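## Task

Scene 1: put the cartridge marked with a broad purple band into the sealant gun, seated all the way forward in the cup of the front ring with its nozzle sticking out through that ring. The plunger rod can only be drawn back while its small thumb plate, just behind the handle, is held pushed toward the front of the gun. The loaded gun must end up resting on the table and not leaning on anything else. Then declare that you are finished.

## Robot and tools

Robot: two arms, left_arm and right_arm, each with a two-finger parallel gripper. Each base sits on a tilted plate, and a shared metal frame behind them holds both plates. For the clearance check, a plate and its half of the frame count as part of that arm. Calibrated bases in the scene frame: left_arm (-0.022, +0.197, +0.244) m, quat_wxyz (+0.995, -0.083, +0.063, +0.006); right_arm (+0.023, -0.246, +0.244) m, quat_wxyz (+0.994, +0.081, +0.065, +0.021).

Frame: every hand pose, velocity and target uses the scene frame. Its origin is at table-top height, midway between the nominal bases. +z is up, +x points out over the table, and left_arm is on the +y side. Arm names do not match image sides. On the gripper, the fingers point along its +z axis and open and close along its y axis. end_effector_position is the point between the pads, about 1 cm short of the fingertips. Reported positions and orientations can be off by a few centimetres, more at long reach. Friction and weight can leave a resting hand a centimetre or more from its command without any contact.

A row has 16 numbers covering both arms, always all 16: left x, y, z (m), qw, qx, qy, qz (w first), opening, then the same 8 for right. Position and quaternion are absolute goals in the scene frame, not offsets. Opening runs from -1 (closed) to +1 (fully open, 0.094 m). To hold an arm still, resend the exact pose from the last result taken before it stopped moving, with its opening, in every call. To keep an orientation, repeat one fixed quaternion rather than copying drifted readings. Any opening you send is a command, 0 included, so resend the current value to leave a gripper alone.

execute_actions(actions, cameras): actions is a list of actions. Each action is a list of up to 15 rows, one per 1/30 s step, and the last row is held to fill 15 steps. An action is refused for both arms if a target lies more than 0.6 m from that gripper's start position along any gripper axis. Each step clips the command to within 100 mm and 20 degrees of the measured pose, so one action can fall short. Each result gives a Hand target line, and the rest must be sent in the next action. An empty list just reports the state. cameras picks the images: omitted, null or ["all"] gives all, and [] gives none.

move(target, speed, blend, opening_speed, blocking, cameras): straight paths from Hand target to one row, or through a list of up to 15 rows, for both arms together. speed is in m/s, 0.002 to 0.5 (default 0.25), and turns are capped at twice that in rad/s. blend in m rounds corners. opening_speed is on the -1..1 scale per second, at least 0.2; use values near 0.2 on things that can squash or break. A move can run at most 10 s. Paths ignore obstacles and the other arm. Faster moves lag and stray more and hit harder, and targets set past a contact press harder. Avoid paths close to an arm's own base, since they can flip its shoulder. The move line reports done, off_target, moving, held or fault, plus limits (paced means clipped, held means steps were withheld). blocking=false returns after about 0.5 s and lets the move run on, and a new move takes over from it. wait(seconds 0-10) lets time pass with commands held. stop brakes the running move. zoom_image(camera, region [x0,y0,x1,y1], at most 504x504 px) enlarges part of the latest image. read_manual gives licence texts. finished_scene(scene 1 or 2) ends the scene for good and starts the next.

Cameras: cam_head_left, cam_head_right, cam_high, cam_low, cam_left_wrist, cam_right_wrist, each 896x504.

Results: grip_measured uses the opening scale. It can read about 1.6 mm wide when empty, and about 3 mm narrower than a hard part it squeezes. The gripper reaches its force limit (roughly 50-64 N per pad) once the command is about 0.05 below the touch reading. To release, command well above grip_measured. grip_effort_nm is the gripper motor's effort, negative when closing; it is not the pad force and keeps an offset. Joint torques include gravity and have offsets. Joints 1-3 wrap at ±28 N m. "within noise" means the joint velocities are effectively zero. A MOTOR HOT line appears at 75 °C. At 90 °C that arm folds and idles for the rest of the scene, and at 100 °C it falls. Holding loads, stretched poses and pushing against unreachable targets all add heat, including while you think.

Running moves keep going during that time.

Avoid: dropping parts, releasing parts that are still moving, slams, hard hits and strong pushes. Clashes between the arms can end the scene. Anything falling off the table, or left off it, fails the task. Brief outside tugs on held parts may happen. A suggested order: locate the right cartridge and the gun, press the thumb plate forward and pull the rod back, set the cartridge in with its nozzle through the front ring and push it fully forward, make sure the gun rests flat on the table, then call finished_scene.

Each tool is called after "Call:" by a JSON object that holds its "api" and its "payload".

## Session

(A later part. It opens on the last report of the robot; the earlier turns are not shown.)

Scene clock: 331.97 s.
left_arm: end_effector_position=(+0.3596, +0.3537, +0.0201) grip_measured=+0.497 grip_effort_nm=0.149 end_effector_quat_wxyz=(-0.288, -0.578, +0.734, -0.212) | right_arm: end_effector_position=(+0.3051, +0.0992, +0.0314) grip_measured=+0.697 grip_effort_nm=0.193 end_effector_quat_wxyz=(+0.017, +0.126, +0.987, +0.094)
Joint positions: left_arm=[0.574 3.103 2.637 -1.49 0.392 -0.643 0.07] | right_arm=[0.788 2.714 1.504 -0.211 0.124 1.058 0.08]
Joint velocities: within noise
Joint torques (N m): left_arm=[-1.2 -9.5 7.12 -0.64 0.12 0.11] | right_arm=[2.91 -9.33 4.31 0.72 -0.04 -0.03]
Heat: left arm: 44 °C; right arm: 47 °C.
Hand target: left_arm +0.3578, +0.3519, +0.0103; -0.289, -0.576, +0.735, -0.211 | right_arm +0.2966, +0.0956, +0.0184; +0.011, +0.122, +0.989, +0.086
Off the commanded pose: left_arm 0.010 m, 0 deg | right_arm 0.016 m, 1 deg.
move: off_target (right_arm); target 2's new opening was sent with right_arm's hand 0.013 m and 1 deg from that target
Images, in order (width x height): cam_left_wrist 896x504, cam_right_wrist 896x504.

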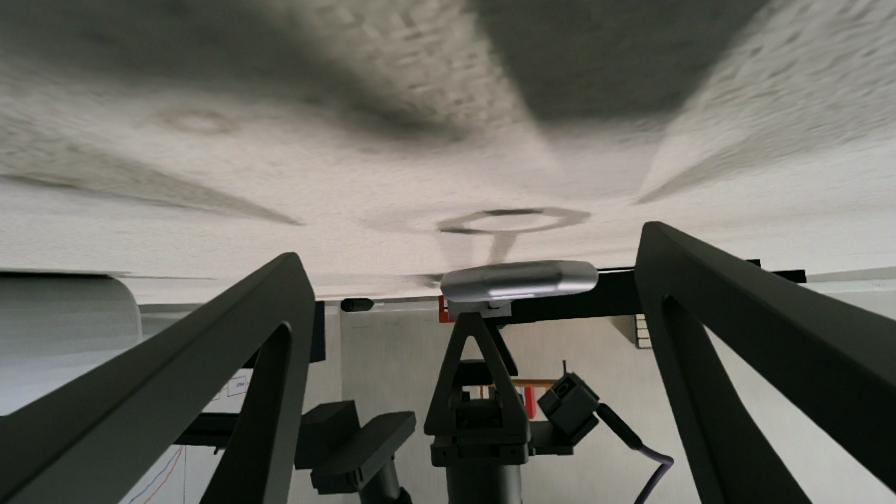

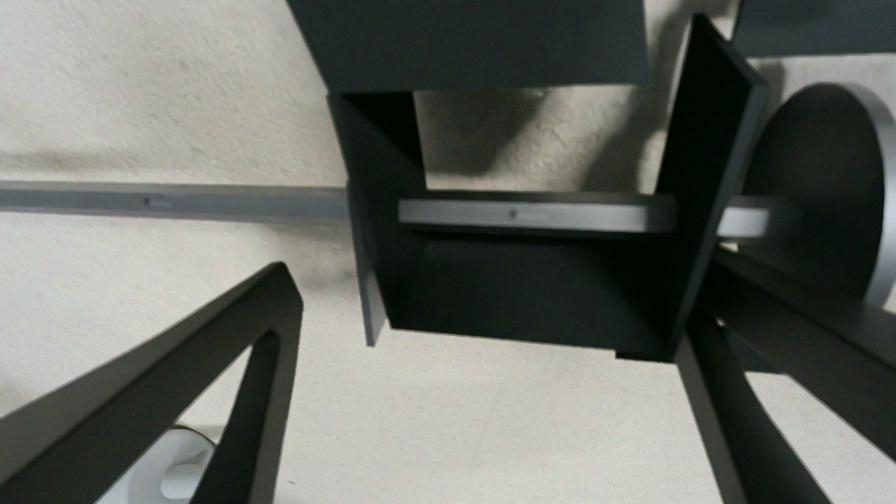

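Call:
{"api": "move", "payload": {"target": [[0.360, 0.362, 0.045, 0.289, 0.575, -0.735, 0.211, 0.5, 0.299, 0.091, 0.05, 0.0108, 0.122, 0.989, 0.0866, 0.75],[0.350, 0.32, 0.12, 0.289, 0.575, -0.735, 0.211, 0.5, 0.304, 0.07, 0.13, 0.0108, 0.122, 0.989, 0.0866, 0.75]], "blend": 0.01, "speed": 0.1}}

Scene clock: 336.87 s.
left_arm: end_effector_position=(+0.3350, +0.3159, +0.1013) grip_measured=+0.497 grip_effort_nm=0.144 end_effector_quat_wxyz=(-0.317, -0.573, +0.728, -0.204) | right_arm: end_effector_position=(+0.3038, +0.0709, +0.1192) grip_measured=+0.747 grip_effort_nm=0.168 end_effector_quat_wxyz=(+0.010, +0.123, +0.989, +0.084)
Joint positions: left_arm=[0.519 2.67 2.02 -1.348 0.403 -0.69 0.07] | right_arm=[0.789 2.412 1.358 -0.394 0.123 1.056 0.082]
Joint velocities: within noise
Joint torques (N m): left_arm=[-2.06 -15.69 3.47 -0.63 0.28 -0.12] | right_arm=[2.86 -13.94 4.14 0.33 -0.05 0.02]
Heat: left arm: 45 °C; right arm: 48 °C.
Hand target: left_arm +0.3494, +0.3196, +0.1200; -0.290, -0.575, +0.735, -0.211 | right_arm +0.3040, +0.0700, +0.1296; +0.011, +0.122, +0.989, +0.087
Off the commanded pose: left_arm 0.024 m, 3 deg | right_arm 0.011 m, 0 deg.
move: off_target (left_arm, right_arm)

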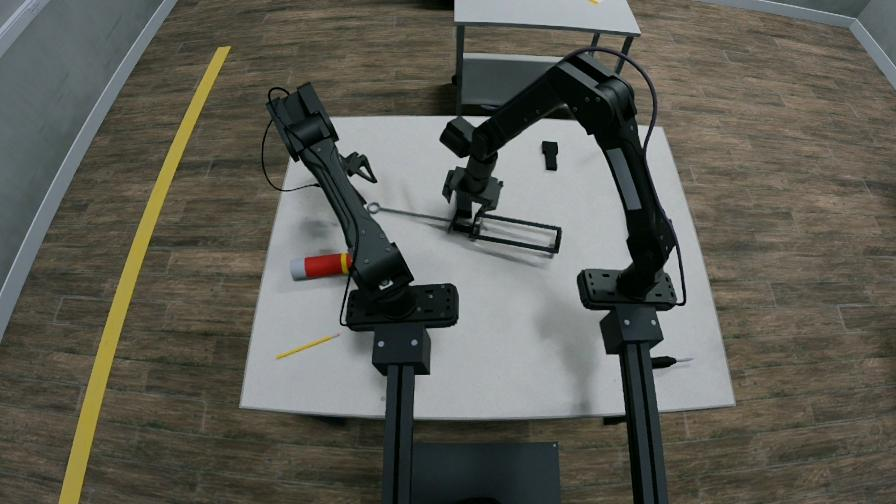

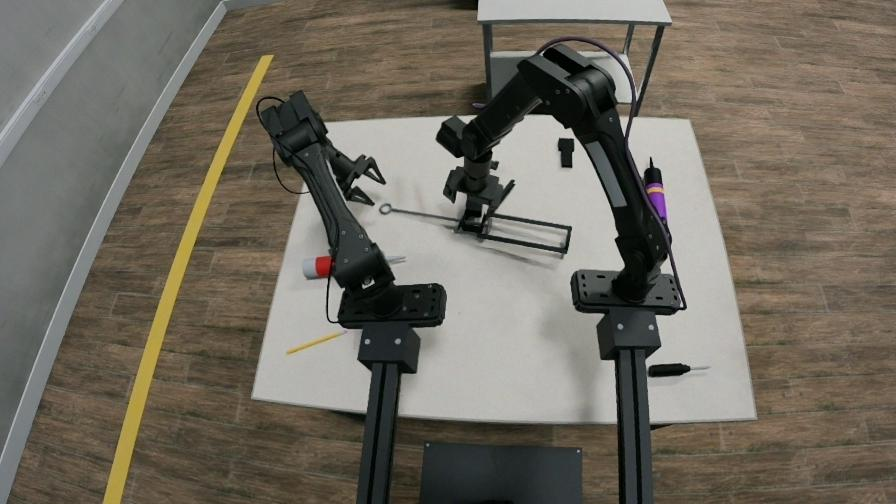

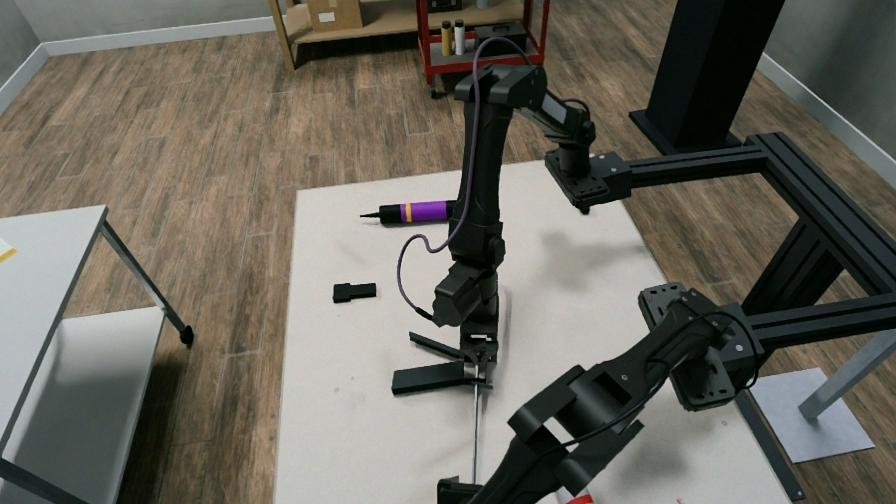

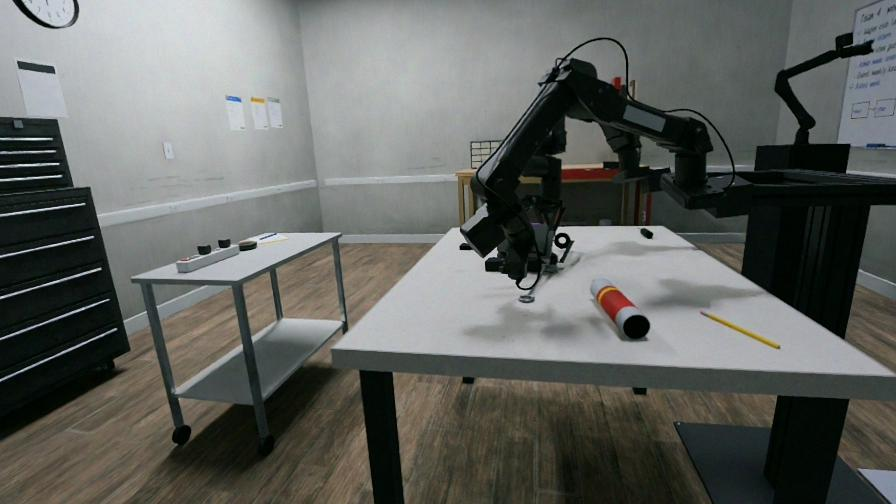

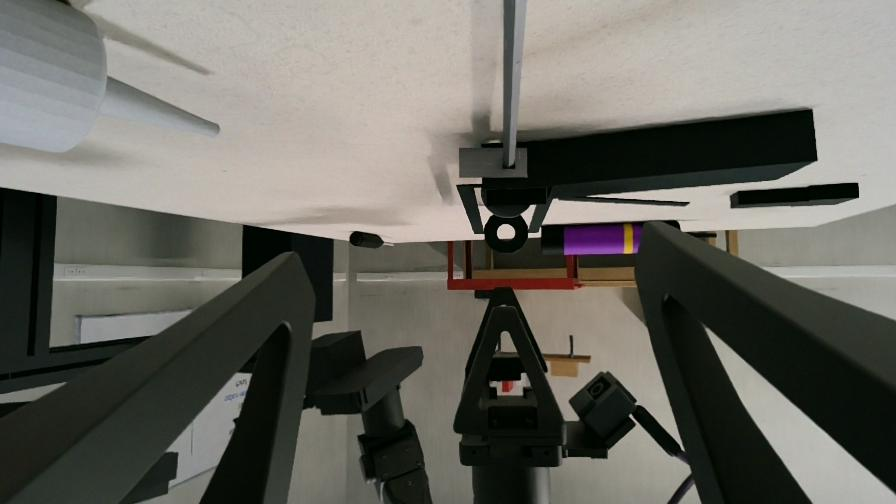

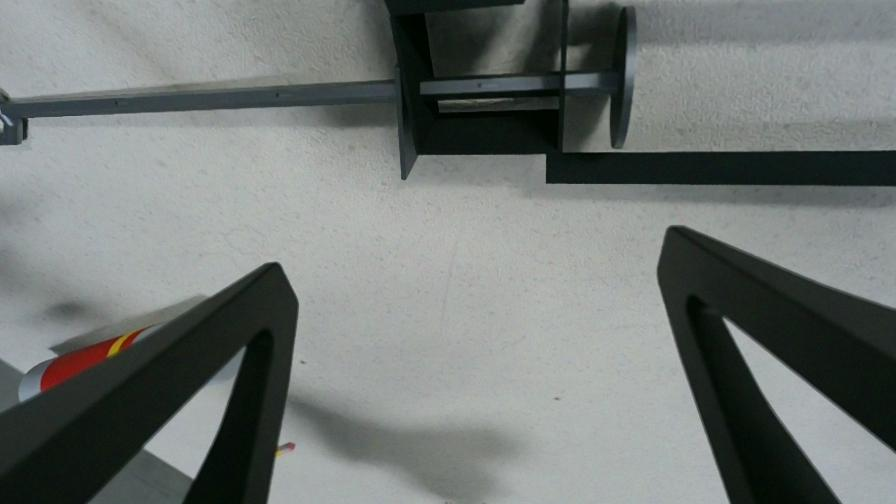

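Call:
{"api": "move", "payload": {"target": [[0.28, 0.34, 0.2, 0.289, 0.575, -0.735, 0.211, 0.5, 0.32, -0.05, 0.26, 0.0108, 0.122, 0.989, 0.0866, 0.75],[0.24, 0.34, 0.26, 0.289, 0.575, -0.735, 0.211, 0.5, 0.42, -0.31, 0.24, 0.342, 0, 0.940, 0, 1]], "blend": 0.05, "speed": 0.25}}

Scene clock: 347.57 s.
left_arm: end_effector_position=(+0.2418, +0.3371, +0.2441) grip_measured=+0.497 grip_effort_nm=0.139 end_effector_quat_wxyz=(-0.303, -0.576, +0.730, -0.210) | right_arm: end_effector_position=(+0.4200, -0.3097, +0.2430) grip_measured=+0.997 grip_effort_nm=0.168 end_effector_quat_wxyz=(+0.340, +0.002, +0.941, -0.003)
Joint positions: left_arm=[0.675 2.091 1.539 -1.471 0.349 -0.542 0.07] | right_arm=[-0.187 1.543 0.645 0.169 0.015 -0.206 0.094]
Joint velocities: within noise
Joint torques (N m): left_arm=[-0.01 -12.88 3.9 -0.96 0.13 0.15] | right_arm=[0.35 -5.46 5.05 1.73 -0.19 -0.05]
Heat: left arm: 46 °C; right arm: 50 °C.
Hand target: left_arm +0.2399, +0.3397, +0.2593; -0.289, -0.575, +0.735, -0.211 | right_arm +0.4199, -0.3099, +0.2400; +0.342, +0.000, +0.940, +0.000
Off the commanded pose: left_arm 0.016 m, 2 deg | right_arm 0.003 m, 1 deg.
move: off_target (left_arm)

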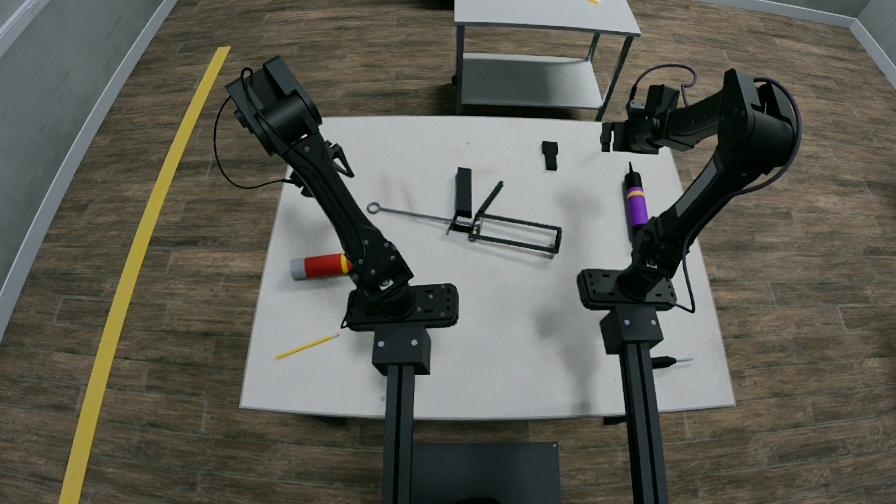

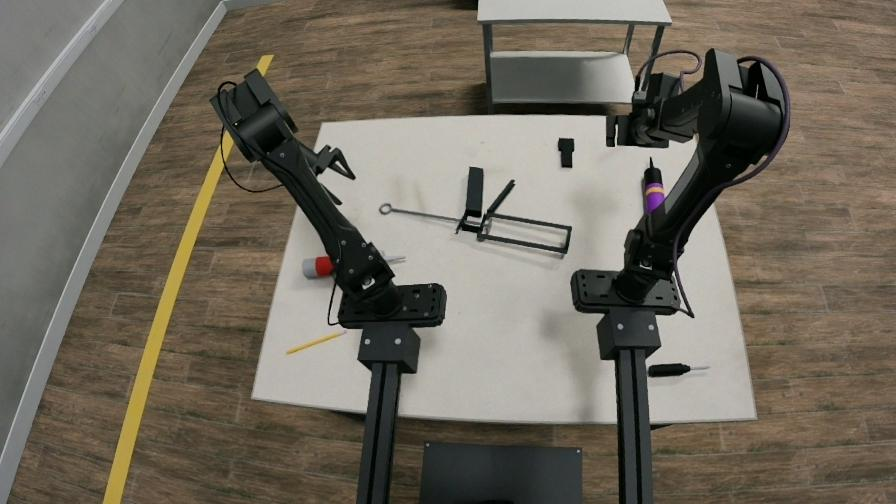

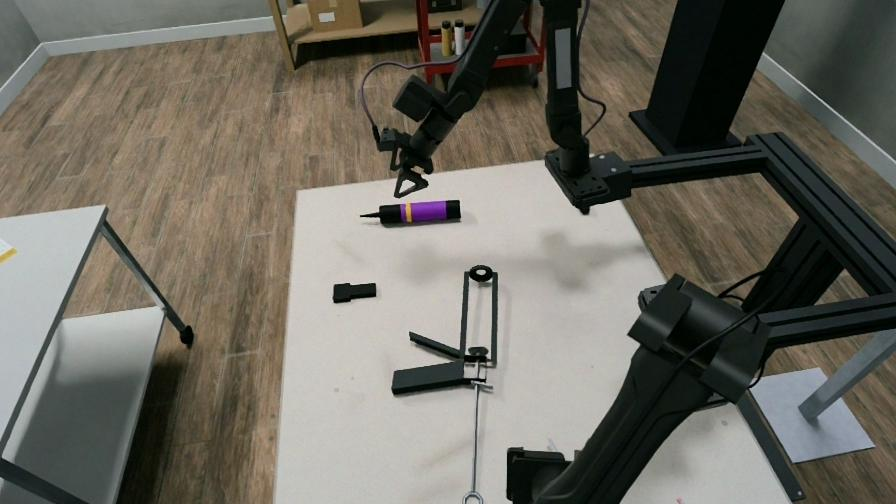

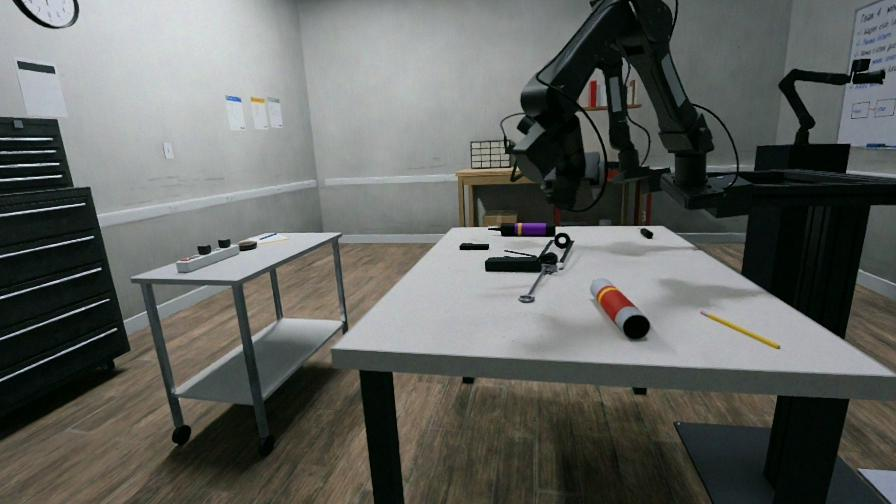

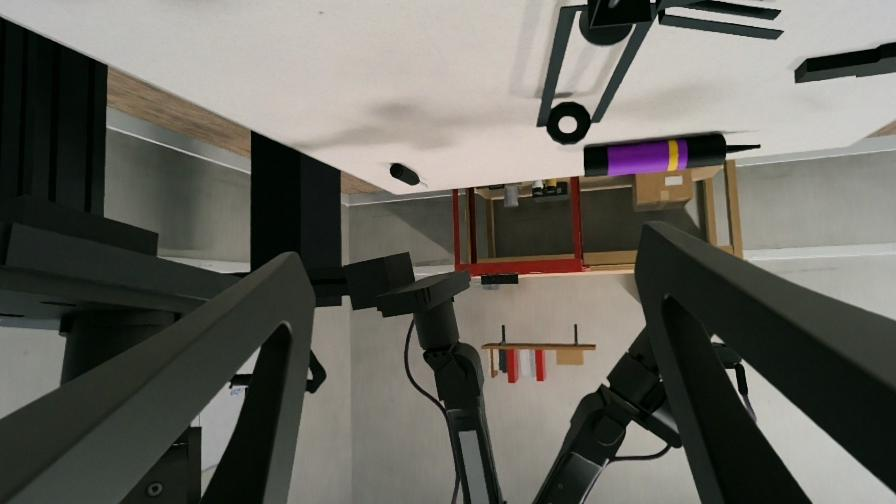

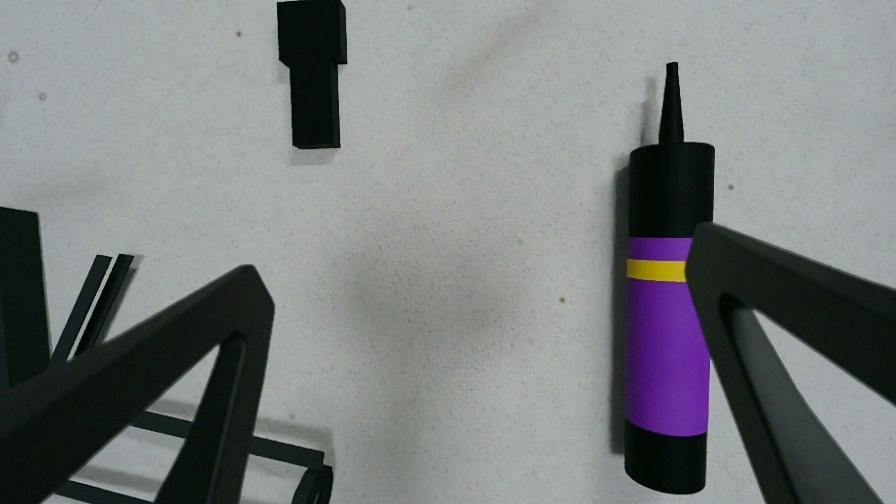

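Call:
{"api": "move", "payload": {"target": [0.24, 0.34, 0.26, 0.289, 0.575, -0.735, 0.211, 0.5, 0.27, -0.11, 0.24, 0.342, 0, 0.940, 0, 1], "cameras": ["cam_right_wrist"], "speed": 0.25}}

Scene clock: 360.07 s.
left_arm: end_effector_position=(+0.2416, +0.3370, +0.2442) grip_measured=+0.497 grip_effort_nm=0.139 end_effector_quat_wxyz=(-0.303, -0.576, +0.730, -0.210) | right_arm: end_effector_position=(+0.2667, -0.1136, +0.2350) grip_measured=+0.997 grip_effort_nm=0.168 end_effector_quat_wxyz=(+0.335, +0.000, +0.942, +0.004)
Joint positions: left_arm=[0.675 2.091 1.539 -1.472 0.349 -0.542 0.07] | right_arm=[0.875 1.486 0.357 0.044 0.7 0.678 0.094]
Joint velocities: within noise
Joint torques (N m): left_arm=[0.06 -12.94 3.95 -1 0.1 0.17] | right_arm=[2.21 -3.02 7.23 1.01 0.47 0.05]
Heat: left arm: 43 °C; right arm: 46 °C.
Hand target: left_arm +0.2399, +0.3397, +0.2593; -0.289, -0.575, +0.735, -0.211 | right_arm +0.2699, -0.1100, +0.2400; +0.342, +0.000, +0.940, +0.001
Off the commanded pose: left_arm 0.016 m, 2 deg | right_arm 0.007 m, 1 deg.
move: off_target (left_arm)
Images, in order (width x height): cam_right_wrist 896x504.

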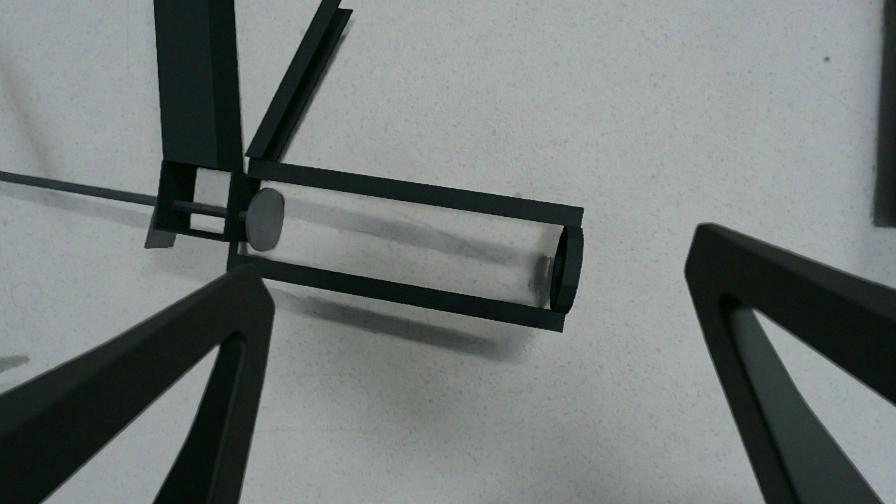

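Call:
{"api": "zoom_image", "payload": {"camera": "cam_right_wrist", "region": [140, 140, 600, 340]}}

Scaled by 1.096 from the camera's 896x504 image, which has a finer 1280x720 frame.

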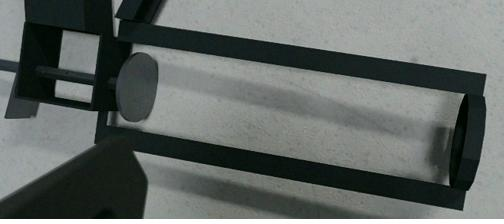

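Call:
{"api": "move", "payload": {"target": [0.24, 0.34, 0.26, 0.289, 0.575, -0.735, 0.211, 0.5, 0.306, 0.072, 0.100, 0.0108, 0.122, 0.989, 0.0866, 1], "cameras": ["cam_right_wrist"], "speed": 0.25}}

Scene clock: 383.90 s.
left_arm: end_effector_position=(+0.2415, +0.3370, +0.2443) grip_measured=+0.497 grip_effort_nm=0.144 end_effector_quat_wxyz=(-0.304, -0.576, +0.729, -0.210) | right_arm: end_effector_position=(+0.3060, +0.0727, +0.1042) grip_measured=+0.997 grip_effort_nm=0.168 end_effector_quat_wxyz=(+0.020, +0.118, +0.989, +0.091)
Joint positions: left_arm=[0.675 2.091 1.539 -1.472 0.349 -0.542 0.07] | right_arm=[0.783 2.448 1.343 -0.32 0.129 1.037 0.094]
Joint velocities: within noise
Joint torques (N m): left_arm=[0.05 -13 3.78 -0.97 0.11 0.14] | right_arm=[1.96 -9.66 6.52 0.37 -0.09 0.07]
Heat: left arm: 41 °C; right arm: 44 °C.
Hand target: left_arm +0.2399, +0.3396, +0.2593; -0.289, -0.575, +0.735, -0.211 | right_arm +0.3060, +0.0720, +0.1000; +0.011, +0.122, +0.989, +0.087
Off the commanded pose: left_arm 0.016 m, 2 deg | right_arm 0.004 m, 1 deg.
move: off_target (left_arm)
Images, in order (width x height): cam_right_wrist 896x504.

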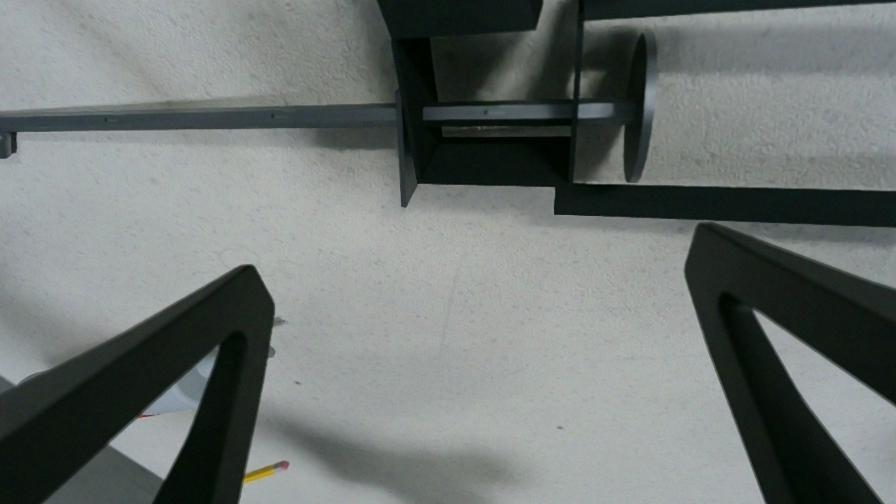

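Call:
{"api": "move", "payload": {"target": [0.24, 0.34, 0.26, 0.289, 0.575, -0.735, 0.211, 0.5, 0.2955, 0.071, 0.053, 0, 0.1225, 0.9925, 0, 1], "cameras": ["cam_right_wrist"], "speed": 0.12}}

Scene clock: 393.77 s.
left_arm: end_effector_position=(+0.2415, +0.3370, +0.2443) grip_measured=+0.497 grip_effort_nm=0.139 end_effector_quat_wxyz=(-0.304, -0.576, +0.729, -0.210) | right_arm: end_effector_position=(+0.3005, +0.0681, +0.0550) grip_measured=+0.997 grip_effort_nm=0.168 end_effector_quat_wxyz=(-0.003, +0.130, +0.991, +0.011)
Joint positions: left_arm=[0.675 2.091 1.539 -1.472 0.349 -0.542 0.07] | right_arm=[0.787 2.661 1.552 -0.475 0.19 1.09 0.094]
Joint velocities: within noise
Joint torques (N m): left_arm=[0.03 -13.08 4.08 -0.98 0.1 0.16] | right_arm=[4.46 -10.56 6.08 0.09 0.15 0.08]
Heat: left arm: 41 °C; right arm: 45 °C.
Hand target: left_arm +0.2399, +0.3397, +0.2593; -0.289, -0.575, +0.735, -0.211 | right_arm +0.2955, +0.0710, +0.0531; +0.000, +0.122, +0.992, +0.001
Off the commanded pose: left_arm 0.016 m, 2 deg | right_arm 0.006 m, 2 deg.
move: off_target (left_arm)
Images, in order (width x height): cam_right_wrist 896x504.

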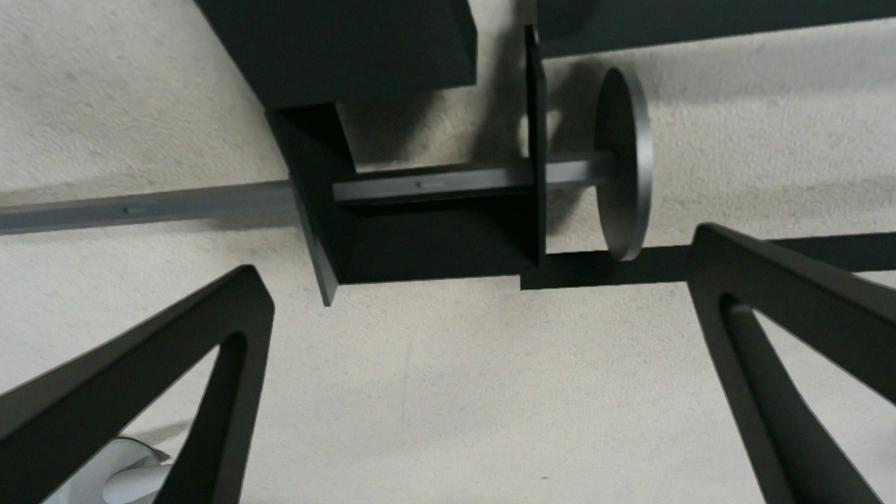

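Call:
{"api": "move", "payload": {"target": [0.24, 0.34, 0.26, 0.289, 0.575, -0.735, 0.211, 0.5, 0.289, 0.073, 0.036, 0, 0.1225, 0.9925, 0, 1], "cameras": ["cam_right_wrist"], "speed": 0.08}}

Scene clock: 398.47 s.
left_arm: end_effector_position=(+0.2415, +0.3370, +0.2443) grip_measured=+0.497 grip_effort_nm=0.144 end_effector_quat_wxyz=(-0.304, -0.576, +0.729, -0.210) | right_arm: end_effector_position=(+0.2906, +0.0662, +0.0406) grip_measured=+0.997 grip_effort_nm=0.168 end_effector_quat_wxyz=(-0.009, +0.128, +0.992, +0.000)
Joint positions: left_arm=[0.675 2.091 1.539 -1.472 0.349 -0.542 0.07] | right_arm=[0.795 2.702 1.558 -0.466 0.192 1.098 0.094]
Joint velocities: within noise
Joint torques (N m): left_arm=[0.06 -12.86 3.96 -0.98 0.14 0.14] | right_arm=[4.34 -9.98 5.72 0.32 0.11 0.07]
Heat: left arm: 41 °C; right arm: 45 °C.
Hand target: left_arm +0.2399, +0.3397, +0.2593; -0.289, -0.575, +0.735, -0.211 | right_arm +0.2889, +0.0728, +0.0361; +0.000, +0.123, +0.992, +0.000
Off the commanded pose: left_arm 0.016 m, 2 deg | right_arm 0.008 m, 1 deg.
move: off_target (left_arm)
Images, in order (width x height): cam_right_wrist 896x504.

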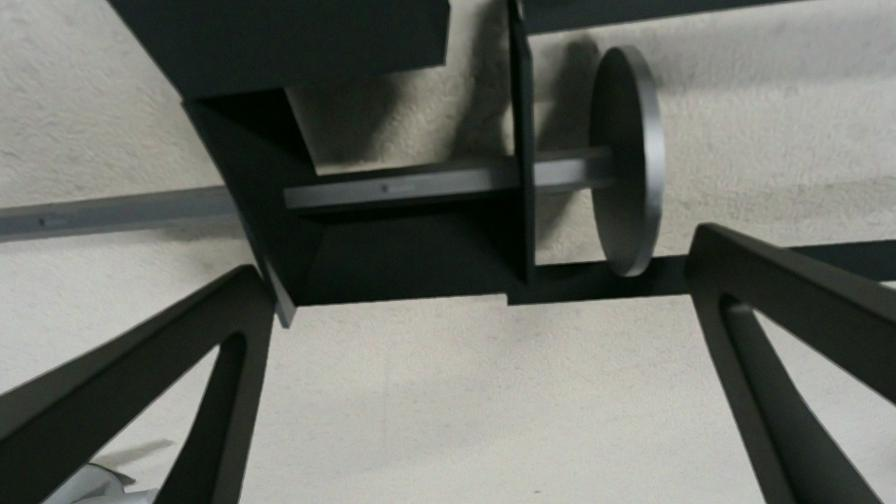

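Call:
{"api": "move", "payload": {"target": [0.24, 0.34, 0.26, 0.289, 0.575, -0.735, 0.211, 0.5, 0.289, 0.082, 0.036, 0, 0.1225, 0.9925, 0, 1], "cameras": ["cam_right_wrist"], "speed": 0.08}}

Scene clock: 402.43 s.
left_arm: end_effector_position=(+0.2415, +0.3369, +0.2444) grip_measured=+0.497 grip_effort_nm=0.139 end_effector_quat_wxyz=(-0.304, -0.576, +0.729, -0.210) | right_arm: end_effector_position=(+0.2944, +0.0792, +0.0396) grip_measured=+0.997 grip_effort_nm=0.164 end_effector_quat_wxyz=(-0.002, +0.129, +0.992, +0.009)
Joint positions: left_arm=[0.675 2.091 1.539 -1.473 0.349 -0.542 0.07] | right_arm=[0.808 2.725 1.602 -0.466 0.192 1.111 0.094]
Joint velocities: within noise
Joint torques (N m): left_arm=[0.03 -12.9 4.03 -0.99 0.12 0.14] | right_arm=[4.4 -10.54 5.87 0.1 0.14 0.07]
Heat: left arm: 41 °C; right arm: 46 °C.
Hand target: left_arm +0.2399, +0.3396, +0.2594; -0.289, -0.575, +0.735, -0.211 | right_arm +0.2891, +0.0819, +0.0361; +0.000, +0.123, +0.992, +0.001
Off the commanded pose: left_arm 0.016 m, 2 deg | right_arm 0.007 m, 1 deg.
move: off_target (left_arm)
Images, in order (width x height): cam_right_wrist 896x504.

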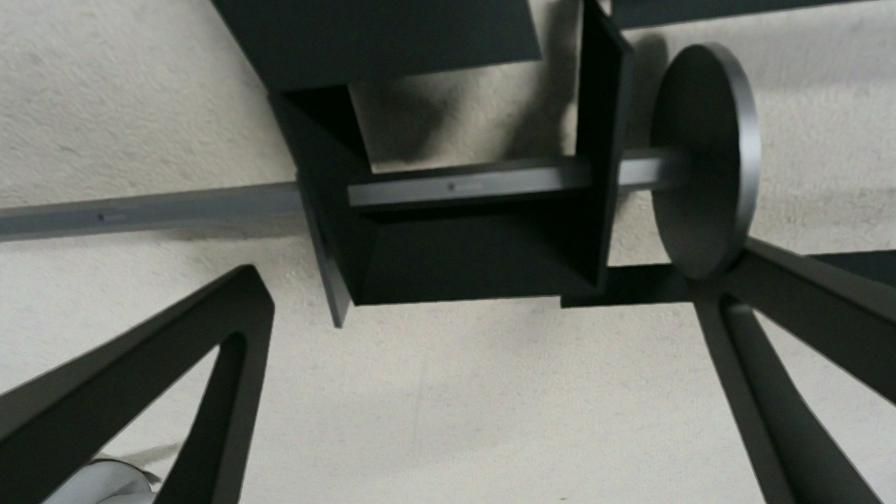

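Call:
{"api": "move", "payload": {"target": [[0.24, 0.34, 0.26, 0.289, 0.575, -0.735, 0.211, 0.5, 0.291, 0.078, 0.055, 0, 0.1225, 0.9925, 0, 1],[0.24, 0.34, 0.26, 0.289, 0.575, -0.735, 0.211, 0.5, 0.289, 0.0735, 0.036, 0, 0.1225, 0.9925, 0, 1]], "cameras": ["cam_right_wrist"], "speed": 0.08}}

Scene clock: 406.13 s.
left_arm: end_effector_position=(+0.2415, +0.3369, +0.2444) grip_measured=+0.497 grip_effort_nm=0.139 end_effector_quat_wxyz=(-0.304, -0.576, +0.729, -0.210) | right_arm: end_effector_position=(+0.2886, +0.0734, +0.0370) grip_measured=+0.997 grip_effort_nm=0.164 end_effector_quat_wxyz=(-0.008, +0.127, +0.992, +0.001)
Joint positions: left_arm=[0.675 2.091 1.539 -1.473 0.349 -0.542 0.07] | right_arm=[0.808 2.725 1.586 -0.471 0.192 1.109 0.094]
Joint velocities: within noise
Joint torques (N m): left_arm=[0.08 -12.93 3.97 -1 0.11 0.15] | right_arm=[3.15 -11.97 3.81 0.35 0.14 -0.05]
Heat: left arm: 41 °C; right arm: 47 °C.
Hand target: left_arm +0.2399, +0.3396, +0.2594; -0.289, -0.575, +0.735, -0.211 | right_arm +0.2892, +0.0735, +0.0361; +0.000, +0.123, +0.992, +0.000
Off the commanded pose: left_arm 0.016 m, 2 deg | right_arm 0.001 m, 1 deg.
move: off_target (left_arm)
Images, in order (width x height): cam_right_wrist 896x504.

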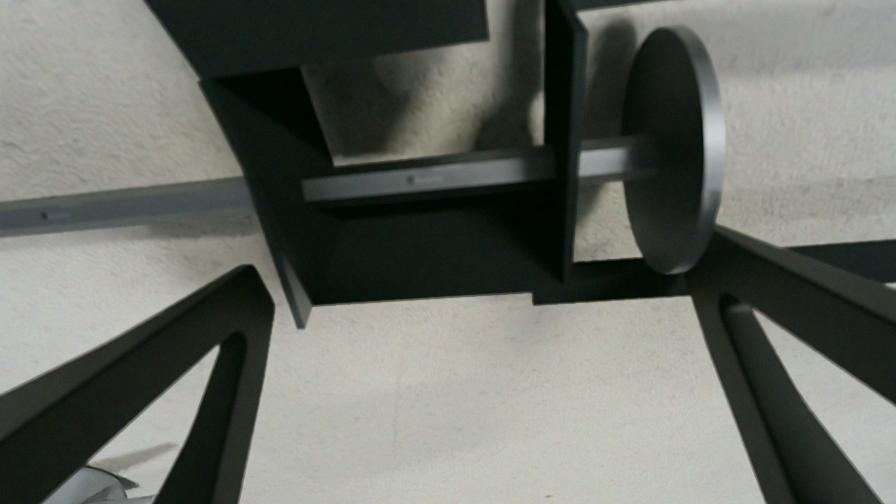

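Call:
{"api": "move", "payload": {"target": [0.24, 0.34, 0.26, 0.289, 0.575, -0.735, 0.211, 0.5, 0.289, 0.069, 0.026, 0, 0.1225, 0.9925, 0, 1], "cameras": ["cam_right_wrist"], "speed": 0.06}}

Scene clock: 410.87 s.
left_arm: end_effector_position=(+0.2415, +0.3369, +0.2444) grip_measured=+0.497 grip_effort_nm=0.139 end_effector_quat_wxyz=(-0.304, -0.576, +0.729, -0.210) | right_arm: end_effector_position=(+0.2901, +0.0757, +0.0352) grip_measured=+0.997 grip_effort_nm=0.164 end_effector_quat_wxyz=(-0.003, +0.123, +0.992, +0.009)
Joint positions: left_arm=[0.675 2.091 1.539 -1.473 0.349 -0.542 0.07] | right_arm=[0.808 2.725 1.575 -0.439 0.192 1.098 0.094]
Joint velocities: within noise
Joint torques (N m): left_arm=[-0.02 -12.94 4.03 -0.98 0.12 0.15] | right_arm=[2.18 -10.47 3.71 0.36 0.13 0]
Heat: left arm: 41 °C; right arm: 49 °C.
Hand target: left_arm +0.2399, +0.3396, +0.2594; -0.289, -0.575, +0.735, -0.211 | right_arm +0.2889, +0.0688, +0.0263; +0.000, +0.123, +0.992, +0.000
Off the commanded pose: left_arm 0.016 m, 2 deg | right_arm 0.011 m, 1 deg.
move: off_target (left_arm, right_arm)
Images, in order (width x height): cam_right_wrist 896x504.

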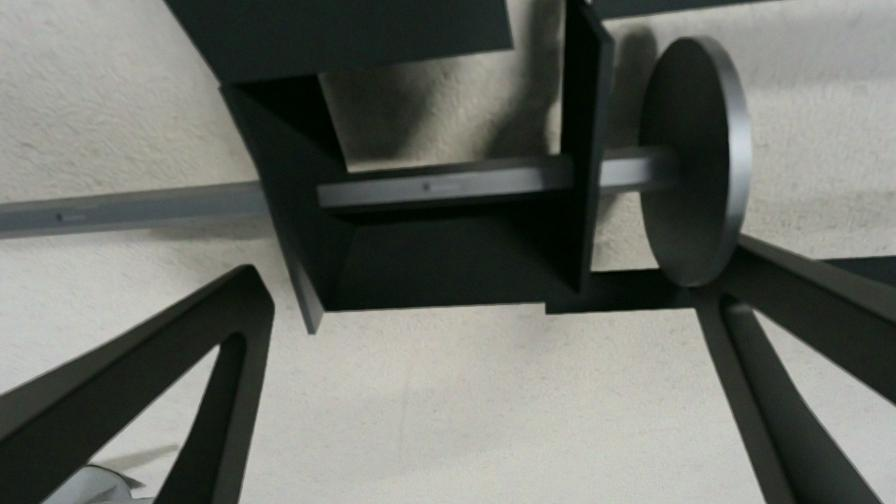

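Call:
{"api": "move", "payload": {"target": [[0.24, 0.34, 0.26, 0.289, 0.575, -0.735, 0.211, 0.5, 0.293, 0.095, 0.060, 0, 0.1225, 0.9925, 0, 1],[0.24, 0.34, 0.26, 0.289, 0.575, -0.735, 0.211, 0.5, 0.291, 0.069, 0.050, 0, 0.1225, 0.9925, 0, 1]], "cameras": ["cam_right_wrist"], "speed": 0.08}}

Scene clock: 416.37 s.
left_arm: end_effector_position=(+0.2415, +0.3369, +0.2444) grip_measured=+0.497 grip_effort_nm=0.139 end_effector_quat_wxyz=(-0.304, -0.576, +0.729, -0.210) | right_arm: end_effector_position=(+0.2810, +0.0705, +0.0413) grip_measured=+0.998 grip_effort_nm=0.149 end_effector_quat_wxyz=(-0.011, +0.118, +0.993, -0.006)
Joint positions: left_arm=[0.675 2.091 1.539 -1.473 0.349 -0.542 0.07] | right_arm=[0.82 2.707 1.561 -0.481 0.193 1.106 0.094]
Joint velocities: within noise
Joint torques (N m): left_arm=[0.02 -12.86 4 -0.95 0.08 0.15] | right_arm=[1.83 -14.48 3.38 0.24 0.12 -0.07]
Heat: left arm: 42 °C; right arm: 50 °C.
Hand target: left_arm +0.2399, +0.3396, +0.2593; -0.289, -0.575, +0.735, -0.211 | right_arm +0.2908, +0.0690, +0.0498; +0.000, +0.122, +0.992, +0.000
Off the commanded pose: left_arm 0.016 m, 2 deg | right_arm 0.013 m, 2 deg.
move: off_target (left_arm, right_arm)
Images, in order (width x height): cam_right_wrist 896x504.

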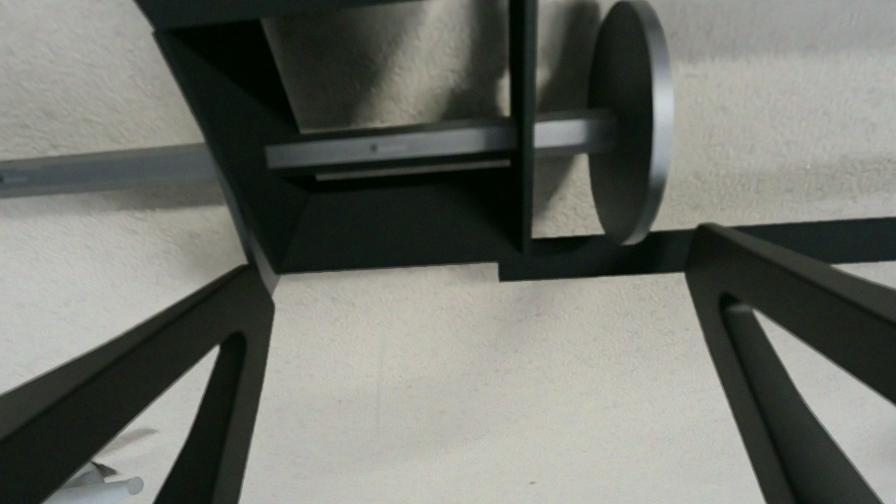

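Call:
{"api": "move", "payload": {"target": [[0.24, 0.34, 0.26, 0.289, 0.575, -0.735, 0.211, 0.5, 0.298, 0.090, 0.070, 0, 0.1225, 0.9925, 0, 1],[0.24, 0.34, 0.26, 0.289, 0.575, -0.735, 0.211, 0.5, 0.296, 0.0725, 0.052, 0, 0.1225, 0.9925, 0, 1]], "cameras": ["cam_right_wrist"], "speed": 0.08}}

Scene clock: 422.30 s.
left_arm: end_effector_position=(+0.2415, +0.3369, +0.2444) grip_measured=+0.497 grip_effort_nm=0.134 end_effector_quat_wxyz=(-0.304, -0.576, +0.730, -0.210) | right_arm: end_effector_position=(+0.2859, +0.0704, +0.0450) grip_measured=+0.998 grip_effort_nm=0.154 end_effector_quat_wxyz=(-0.014, +0.119, +0.993, -0.009)
Joint positions: left_arm=[0.675 2.091 1.539 -1.473 0.349 -0.541 0.07] | right_arm=[0.813 2.707 1.588 -0.514 0.193 1.104 0.094]
Joint velocities: within noise
Joint torques (N m): left_arm=[-0.12 -12.93 3.97 -1 0.11 0.16] | right_arm=[2.25 -13.79 4.07 0.31 0.12 -0.07]
Heat: left arm: 42 °C; right arm: 52 °C.
Hand target: left_arm +0.2399, +0.3396, +0.2593; -0.289, -0.575, +0.735, -0.211 | right_arm +0.2959, +0.0724, +0.0520; +0.000, +0.123, +0.992, +0.000
Off the commanded pose: left_arm 0.016 m, 2 deg | right_arm 0.012 m, 2 deg.
move: off_target (left_arm, right_arm)
Images, in order (width x height): cam_right_wrist 896x504.

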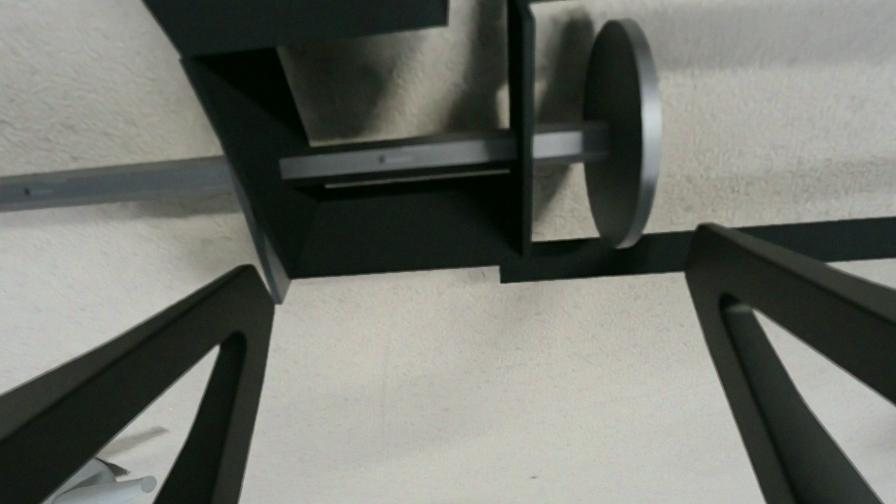

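Call:
{"api": "move", "payload": {"target": [0.24,0.34,0.26,0.289,0.575,-0.735,0.211,0.5,0.303,0.075,0.052,0,0.1225,0.9925,0,1], "speed": 0.1, "cameras": ["cam_right_wrist","cam_head_left","cam_high"]}}

Scene clock: 439.20 s.
left_arm: end_effector_position=(+0.2415, +0.3369, +0.2444) grip_measured=+0.497 grip_effort_nm=0.139 end_effector_quat_wxyz=(-0.304, -0.576, +0.730, -0.210) | right_arm: end_effector_position=(+0.2938, +0.0736, +0.0471) grip_measured=+0.998 grip_effort_nm=0.154 end_effector_quat_wxyz=(-0.009, +0.121, +0.993, -0.002)
Joint positions: left_arm=[0.675 2.091 1.539 -1.473 0.349 -0.541 0.07] | right_arm=[0.805 2.707 1.605 -0.513 0.193 1.096 0.094]
Joint velocities: within noise
Joint torques (N m): left_arm=[0.06 -12.92 4 -0.98 0.12 0.1] | right_arm=[2.28 -12.59 5.97 0.11 0.14 -0.05]
Heat: left arm: 42 °C; right arm: 54 °C.
Hand target: left_arm +0.2399, +0.3396, +0.2593; -0.289, -0.575, +0.735, -0.211 | right_arm +0.3028, +0.0748, +0.0520; +0.000, +0.123, +0.992, +0.000
Off the commanded pose: left_arm 0.016 m, 2 deg | right_arm 0.010 m, 1 deg.
move: off_target (left_arm)
Images, in order (width x height): cam_head_left 896x504, cam_high 896x504, cam_right_wrist 896x504.

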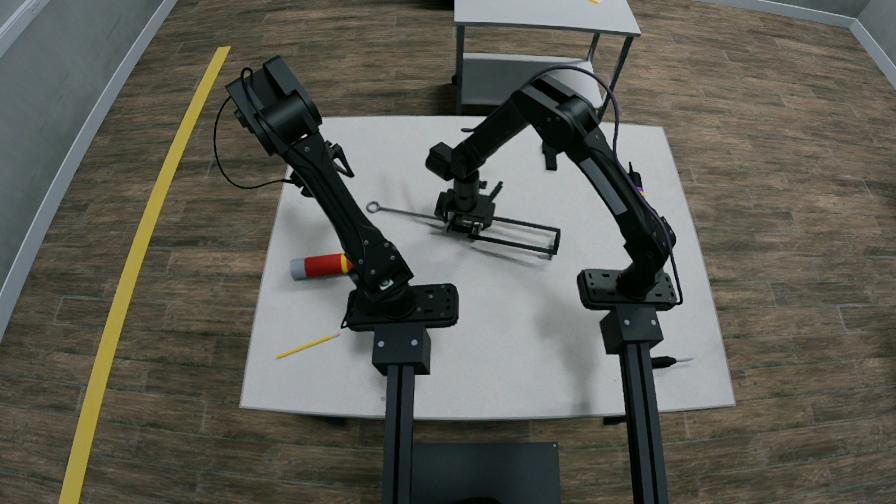

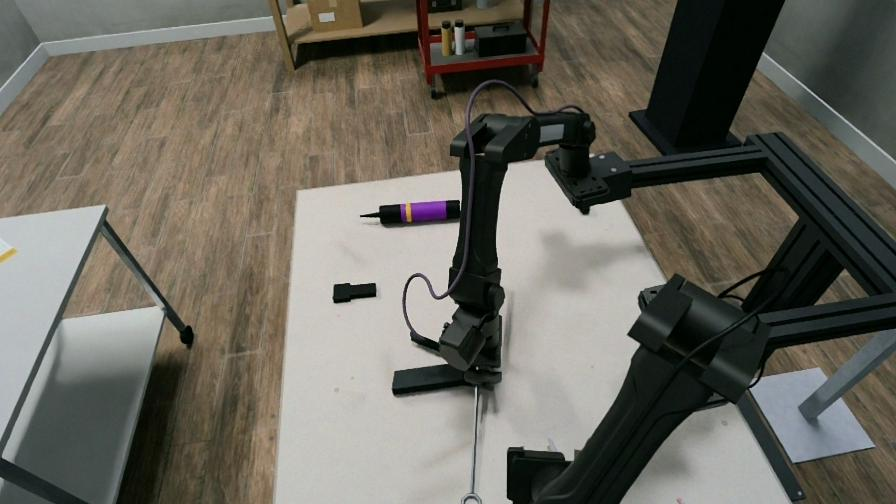

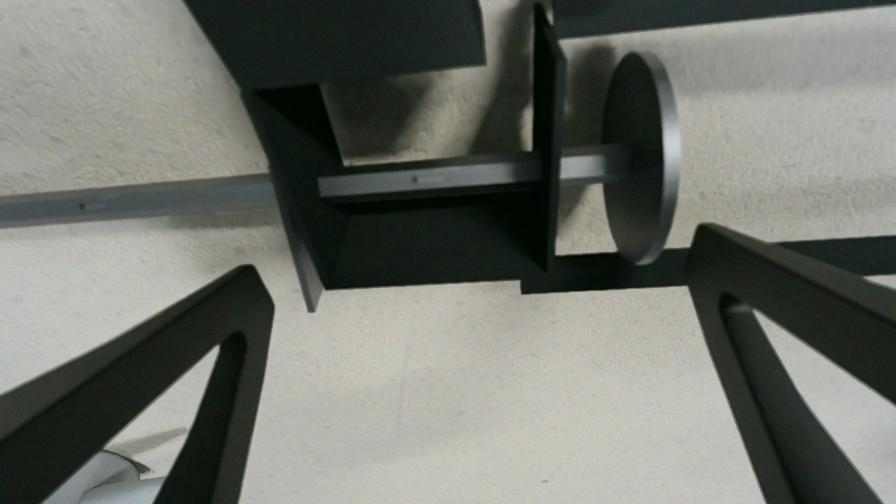

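Call:
{"api": "move", "payload": {"target": [0.24,0.34,0.26,0.289,0.575,-0.735,0.211,0.5,0.303,0.075,0.036,0,0.1225,0.9925,0,1], "speed": 0.05, "cameras": ["cam_right_wrist"]}}

Call:
{"api": "zoom_image", "payload": {"camera": "cam_right_wrist", "region": [200, 50, 700, 450]}}

Scene clock: 444.63 s.
left_arm: end_effector_position=(+0.2415, +0.3369, +0.2444) grip_measured=+0.497 grip_effort_nm=0.144 end_effector_quat_wxyz=(-0.304, -0.576, +0.730, -0.210) | right_arm: end_effector_position=(+0.2961, +0.0736, +0.0404) grip_measured=+0.998 grip_effort_nm=0.149 end_effector_quat_wxyz=(-0.009, +0.121, +0.993, -0.002)
Joint positions: left_arm=[0.675 2.091 1.539 -1.473 0.349 -0.541 0.07] | right_arm=[0.797 2.728 1.62 -0.505 0.193 1.088 0.094]
Joint velocities: within noise
Joint torques (N m): left_arm=[0.09 -12.93 3.99 -0.99 0.12 0.15] | right_arm=[2.26 -10.82 6.04 0.33 0.15 -0.09]
Heat: left arm: 42 °C; right arm: 54 °C.
Hand target: left_arm +0.2399, +0.3396, +0.2593; -0.289, -0.575, +0.735, -0.211 | right_arm +0.3029, +0.0749, +0.0362; +0.000, +0.123, +0.992, +0.000
Off the commanded pose: left_arm 0.016 m, 2 deg | right_arm 0.008 m, 1 deg.
move: off_target (left_arm)
Images, in order (width x height): cam_right_wrist 896x504.

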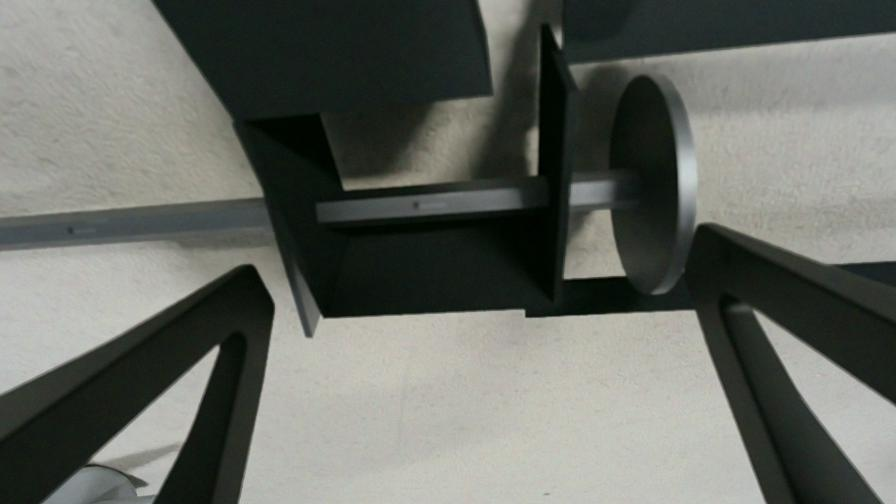

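Scaled by 1.008 from the camera's 896x504 image, which has a finer 1280x720 frame.

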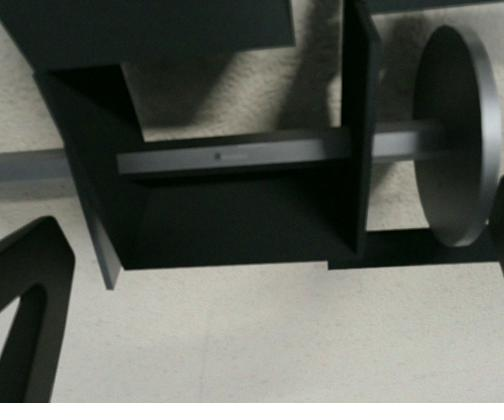

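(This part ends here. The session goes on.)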